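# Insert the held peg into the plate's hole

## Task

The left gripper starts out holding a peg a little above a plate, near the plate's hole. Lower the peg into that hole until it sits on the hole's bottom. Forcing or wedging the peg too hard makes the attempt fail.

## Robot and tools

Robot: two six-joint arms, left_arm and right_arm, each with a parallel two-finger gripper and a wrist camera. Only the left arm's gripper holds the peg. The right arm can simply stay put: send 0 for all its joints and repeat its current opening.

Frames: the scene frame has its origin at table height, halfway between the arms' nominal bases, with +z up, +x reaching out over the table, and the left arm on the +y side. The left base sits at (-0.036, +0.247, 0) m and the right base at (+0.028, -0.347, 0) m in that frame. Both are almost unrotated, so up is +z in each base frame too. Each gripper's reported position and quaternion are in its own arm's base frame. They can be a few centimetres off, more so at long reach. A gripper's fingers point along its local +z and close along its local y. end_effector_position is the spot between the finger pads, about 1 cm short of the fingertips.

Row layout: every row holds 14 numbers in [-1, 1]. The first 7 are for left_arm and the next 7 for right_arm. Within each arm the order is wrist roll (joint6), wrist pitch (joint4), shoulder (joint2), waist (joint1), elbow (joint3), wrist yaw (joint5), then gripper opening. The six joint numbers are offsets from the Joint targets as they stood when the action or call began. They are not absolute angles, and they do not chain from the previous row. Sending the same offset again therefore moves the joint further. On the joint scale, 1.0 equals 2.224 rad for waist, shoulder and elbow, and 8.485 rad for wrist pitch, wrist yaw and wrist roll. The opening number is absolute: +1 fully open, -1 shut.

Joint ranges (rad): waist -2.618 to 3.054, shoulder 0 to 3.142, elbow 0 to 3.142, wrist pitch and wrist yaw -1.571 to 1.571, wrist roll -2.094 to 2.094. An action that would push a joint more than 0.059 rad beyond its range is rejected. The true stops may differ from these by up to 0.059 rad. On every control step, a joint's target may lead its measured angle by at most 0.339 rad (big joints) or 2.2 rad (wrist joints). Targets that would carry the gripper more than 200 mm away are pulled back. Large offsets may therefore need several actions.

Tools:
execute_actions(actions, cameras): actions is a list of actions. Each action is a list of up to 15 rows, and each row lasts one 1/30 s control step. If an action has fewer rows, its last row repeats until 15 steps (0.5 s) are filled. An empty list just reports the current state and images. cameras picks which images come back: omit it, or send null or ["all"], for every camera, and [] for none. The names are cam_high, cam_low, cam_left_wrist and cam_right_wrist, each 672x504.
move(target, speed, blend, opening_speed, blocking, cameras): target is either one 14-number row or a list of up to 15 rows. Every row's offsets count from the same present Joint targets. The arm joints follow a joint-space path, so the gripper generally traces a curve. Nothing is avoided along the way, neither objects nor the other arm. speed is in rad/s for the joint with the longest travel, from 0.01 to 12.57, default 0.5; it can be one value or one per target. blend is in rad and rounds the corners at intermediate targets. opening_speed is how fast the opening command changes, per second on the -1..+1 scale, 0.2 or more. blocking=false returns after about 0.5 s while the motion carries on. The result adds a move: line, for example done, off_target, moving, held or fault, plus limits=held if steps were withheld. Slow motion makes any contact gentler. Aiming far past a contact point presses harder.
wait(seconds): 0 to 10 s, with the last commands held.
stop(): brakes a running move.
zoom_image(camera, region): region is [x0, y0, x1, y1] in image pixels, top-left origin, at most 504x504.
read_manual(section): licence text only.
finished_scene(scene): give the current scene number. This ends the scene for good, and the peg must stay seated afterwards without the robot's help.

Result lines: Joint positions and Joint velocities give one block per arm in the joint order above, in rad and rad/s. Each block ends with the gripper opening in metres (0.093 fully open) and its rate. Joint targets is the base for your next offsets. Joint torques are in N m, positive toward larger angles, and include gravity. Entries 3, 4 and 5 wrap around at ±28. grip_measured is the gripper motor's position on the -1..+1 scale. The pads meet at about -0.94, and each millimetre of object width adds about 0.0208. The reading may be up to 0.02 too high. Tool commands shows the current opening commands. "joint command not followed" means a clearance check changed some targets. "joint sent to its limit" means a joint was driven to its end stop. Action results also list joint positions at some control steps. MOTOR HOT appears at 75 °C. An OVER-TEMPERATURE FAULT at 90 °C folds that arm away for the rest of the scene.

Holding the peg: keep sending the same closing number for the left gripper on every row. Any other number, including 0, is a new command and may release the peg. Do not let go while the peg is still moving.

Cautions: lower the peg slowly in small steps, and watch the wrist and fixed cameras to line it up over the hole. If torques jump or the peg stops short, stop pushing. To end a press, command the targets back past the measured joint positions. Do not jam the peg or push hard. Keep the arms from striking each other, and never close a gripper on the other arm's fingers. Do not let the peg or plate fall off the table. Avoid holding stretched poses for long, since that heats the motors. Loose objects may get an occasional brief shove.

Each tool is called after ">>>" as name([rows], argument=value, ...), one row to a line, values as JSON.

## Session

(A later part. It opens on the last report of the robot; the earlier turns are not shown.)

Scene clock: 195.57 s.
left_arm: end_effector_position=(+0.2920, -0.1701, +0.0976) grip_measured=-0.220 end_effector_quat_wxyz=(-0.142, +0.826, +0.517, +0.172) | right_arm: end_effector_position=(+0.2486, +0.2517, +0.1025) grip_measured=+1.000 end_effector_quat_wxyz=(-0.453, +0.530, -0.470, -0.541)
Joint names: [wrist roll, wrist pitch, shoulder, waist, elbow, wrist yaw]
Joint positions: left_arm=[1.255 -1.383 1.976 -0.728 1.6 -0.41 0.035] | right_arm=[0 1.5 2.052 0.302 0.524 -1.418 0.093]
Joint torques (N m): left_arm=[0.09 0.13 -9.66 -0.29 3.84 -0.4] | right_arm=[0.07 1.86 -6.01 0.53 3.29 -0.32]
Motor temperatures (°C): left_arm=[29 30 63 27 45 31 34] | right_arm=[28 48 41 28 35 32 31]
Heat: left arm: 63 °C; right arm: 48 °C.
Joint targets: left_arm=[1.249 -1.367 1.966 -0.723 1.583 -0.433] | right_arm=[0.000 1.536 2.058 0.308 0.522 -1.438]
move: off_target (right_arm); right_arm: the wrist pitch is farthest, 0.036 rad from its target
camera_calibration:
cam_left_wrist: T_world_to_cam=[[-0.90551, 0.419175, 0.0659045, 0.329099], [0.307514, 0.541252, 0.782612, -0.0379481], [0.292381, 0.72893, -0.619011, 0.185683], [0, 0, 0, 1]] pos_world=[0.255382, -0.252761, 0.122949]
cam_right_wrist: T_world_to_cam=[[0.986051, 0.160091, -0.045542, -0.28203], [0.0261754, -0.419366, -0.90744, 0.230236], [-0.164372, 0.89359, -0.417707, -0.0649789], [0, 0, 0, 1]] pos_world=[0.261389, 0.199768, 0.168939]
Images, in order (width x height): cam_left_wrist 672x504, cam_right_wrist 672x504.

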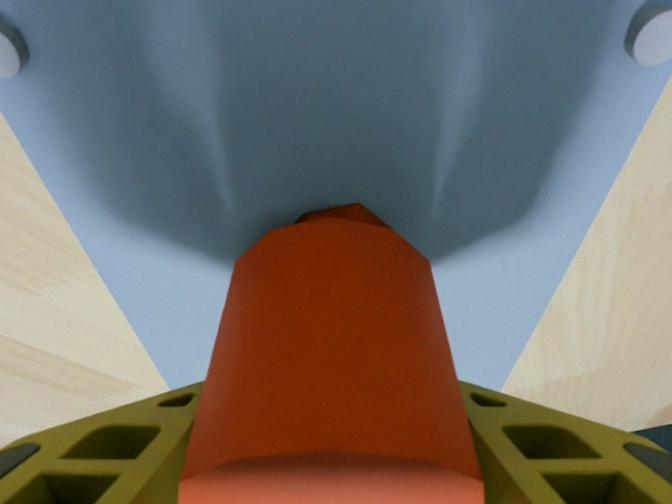

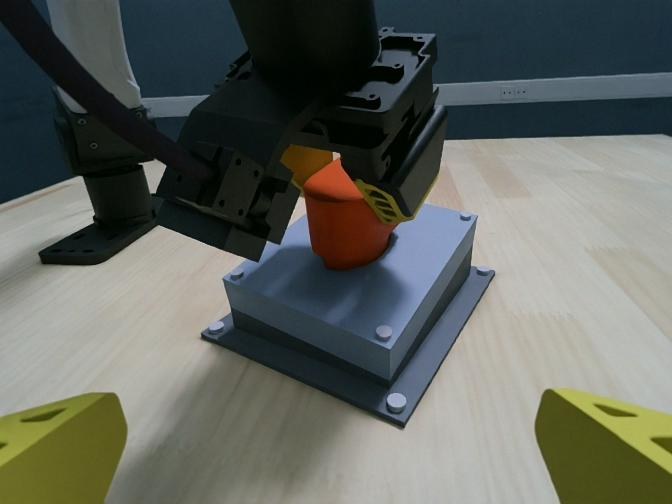

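>>> move([
  [0,-0.0009,0,0,0.0063,0,-0.921165,0,0,0,0,0,0,1.0],
  [0,-0.0009,0,0,0.0063,0,0.95,0,0,0,0,0,0,1.0],
  [0,-0.0035,0,0,0.0202,0,0.95,0,0,0,0,0,0,1.0],
  [0,-0.02334,0,0,0.11286,0,0.95,0,0,0,0,0,0,1.0],
], speed=[0.05,0.05,0.06,0.15], opening_speed=0.8, cameras=["cam_left_wrist","cam_right_wrist"])

>>> zoom_image(camera="cam_right_wrist", region=[290, 130, 430, 280])

Scene clock: 206.40 s.
left_arm: end_effector_position=(+0.3017, -0.1773, +0.1489) grip_measured=+0.947 end_effector_quat_wxyz=(-0.121, +0.825, +0.522, +0.182) | right_arm: end_effector_position=(+0.2486, +0.2517, +0.1025) grip_measured=+1.000 end_effector_quat_wxyz=(-0.453, +0.530, -0.470, -0.541)
Joint names: [wrist roll, wrist pitch, shoulder, waist, elbow, wrist yaw]
Joint positions: left_arm=[1.255 -1.547 1.976 -0.728 1.809 -0.418 0.091] | right_arm=[0 1.5 2.052 0.302 0.524 -1.418 0.093]
Joint torques (N m): left_arm=[0.1 -0.14 -9.92 -0.12 7.76 -0.31] | right_arm=[-0.03 1.87 -6.09 0.32 3.22 -0.32]
Motor temperatures (°C): left_arm=[29 30 62 27 44 31 34] | right_arm=[28 48 41 28 35 32 31]
Heat: left arm: 62 °C; right arm: 48 °C.
Joint targets: left_arm=[1.249 -1.565 1.966 -0.723 1.834 -0.433] | right_arm=[0.000 1.536 2.058 0.308 0.522 -1.438]
move: off_target (right_arm); right_arm: the wrist pitch is farthest, 0.036 rad from its target
camera_calibration:
cam_left_wrist: T_world_to_cam=[[-0.906679, 0.421351, 0.0199207, 0.345168], [0.277543, 0.560331, 0.780384, -0.0645718], [0.317654, 0.713087, -0.624983, 0.210276], [0, 0, 0, 1]] pos_world=[0.264083, -0.259201, 0.174934]
cam_right_wrist: T_world_to_cam=[[0.986051, 0.160091, -0.045542, -0.28203], [0.0261754, -0.419366, -0.90744, 0.230236], [-0.164372, 0.89359, -0.417707, -0.0649789], [0, 0, 0, 1]] pos_world=[0.261389, 0.199768, 0.168939]
Images, in order (width x height): cam_left_wrist 672x504, cam_right_wrist 672x504.

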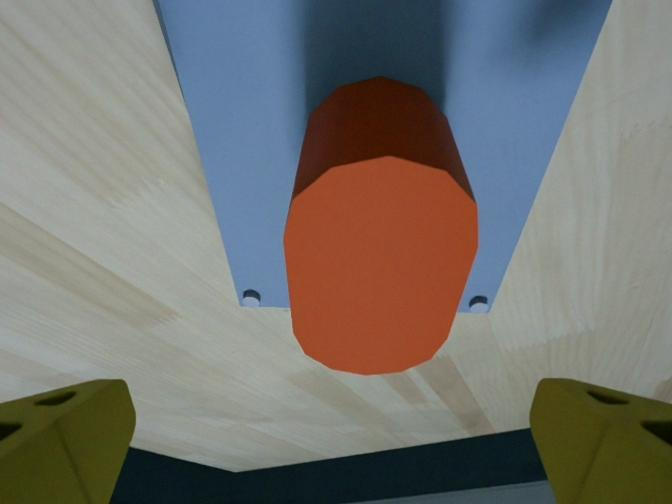

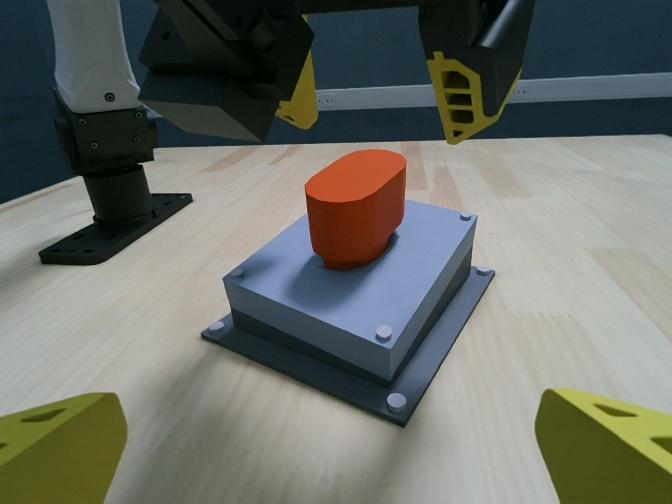

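Scaled by 3.360 from the camera's 672x504 image, which has a finer 960x720 frame.

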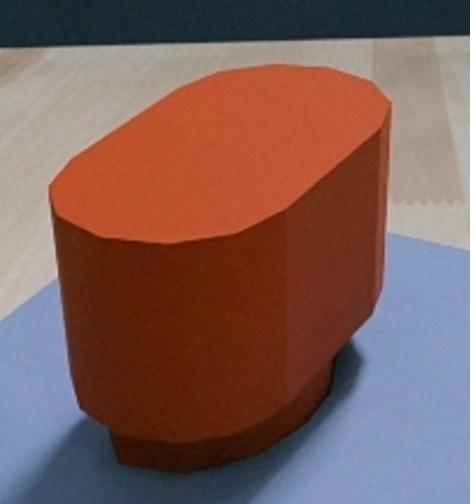

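>>> finished_scene(scene=2)

The scene is finished: the task was done.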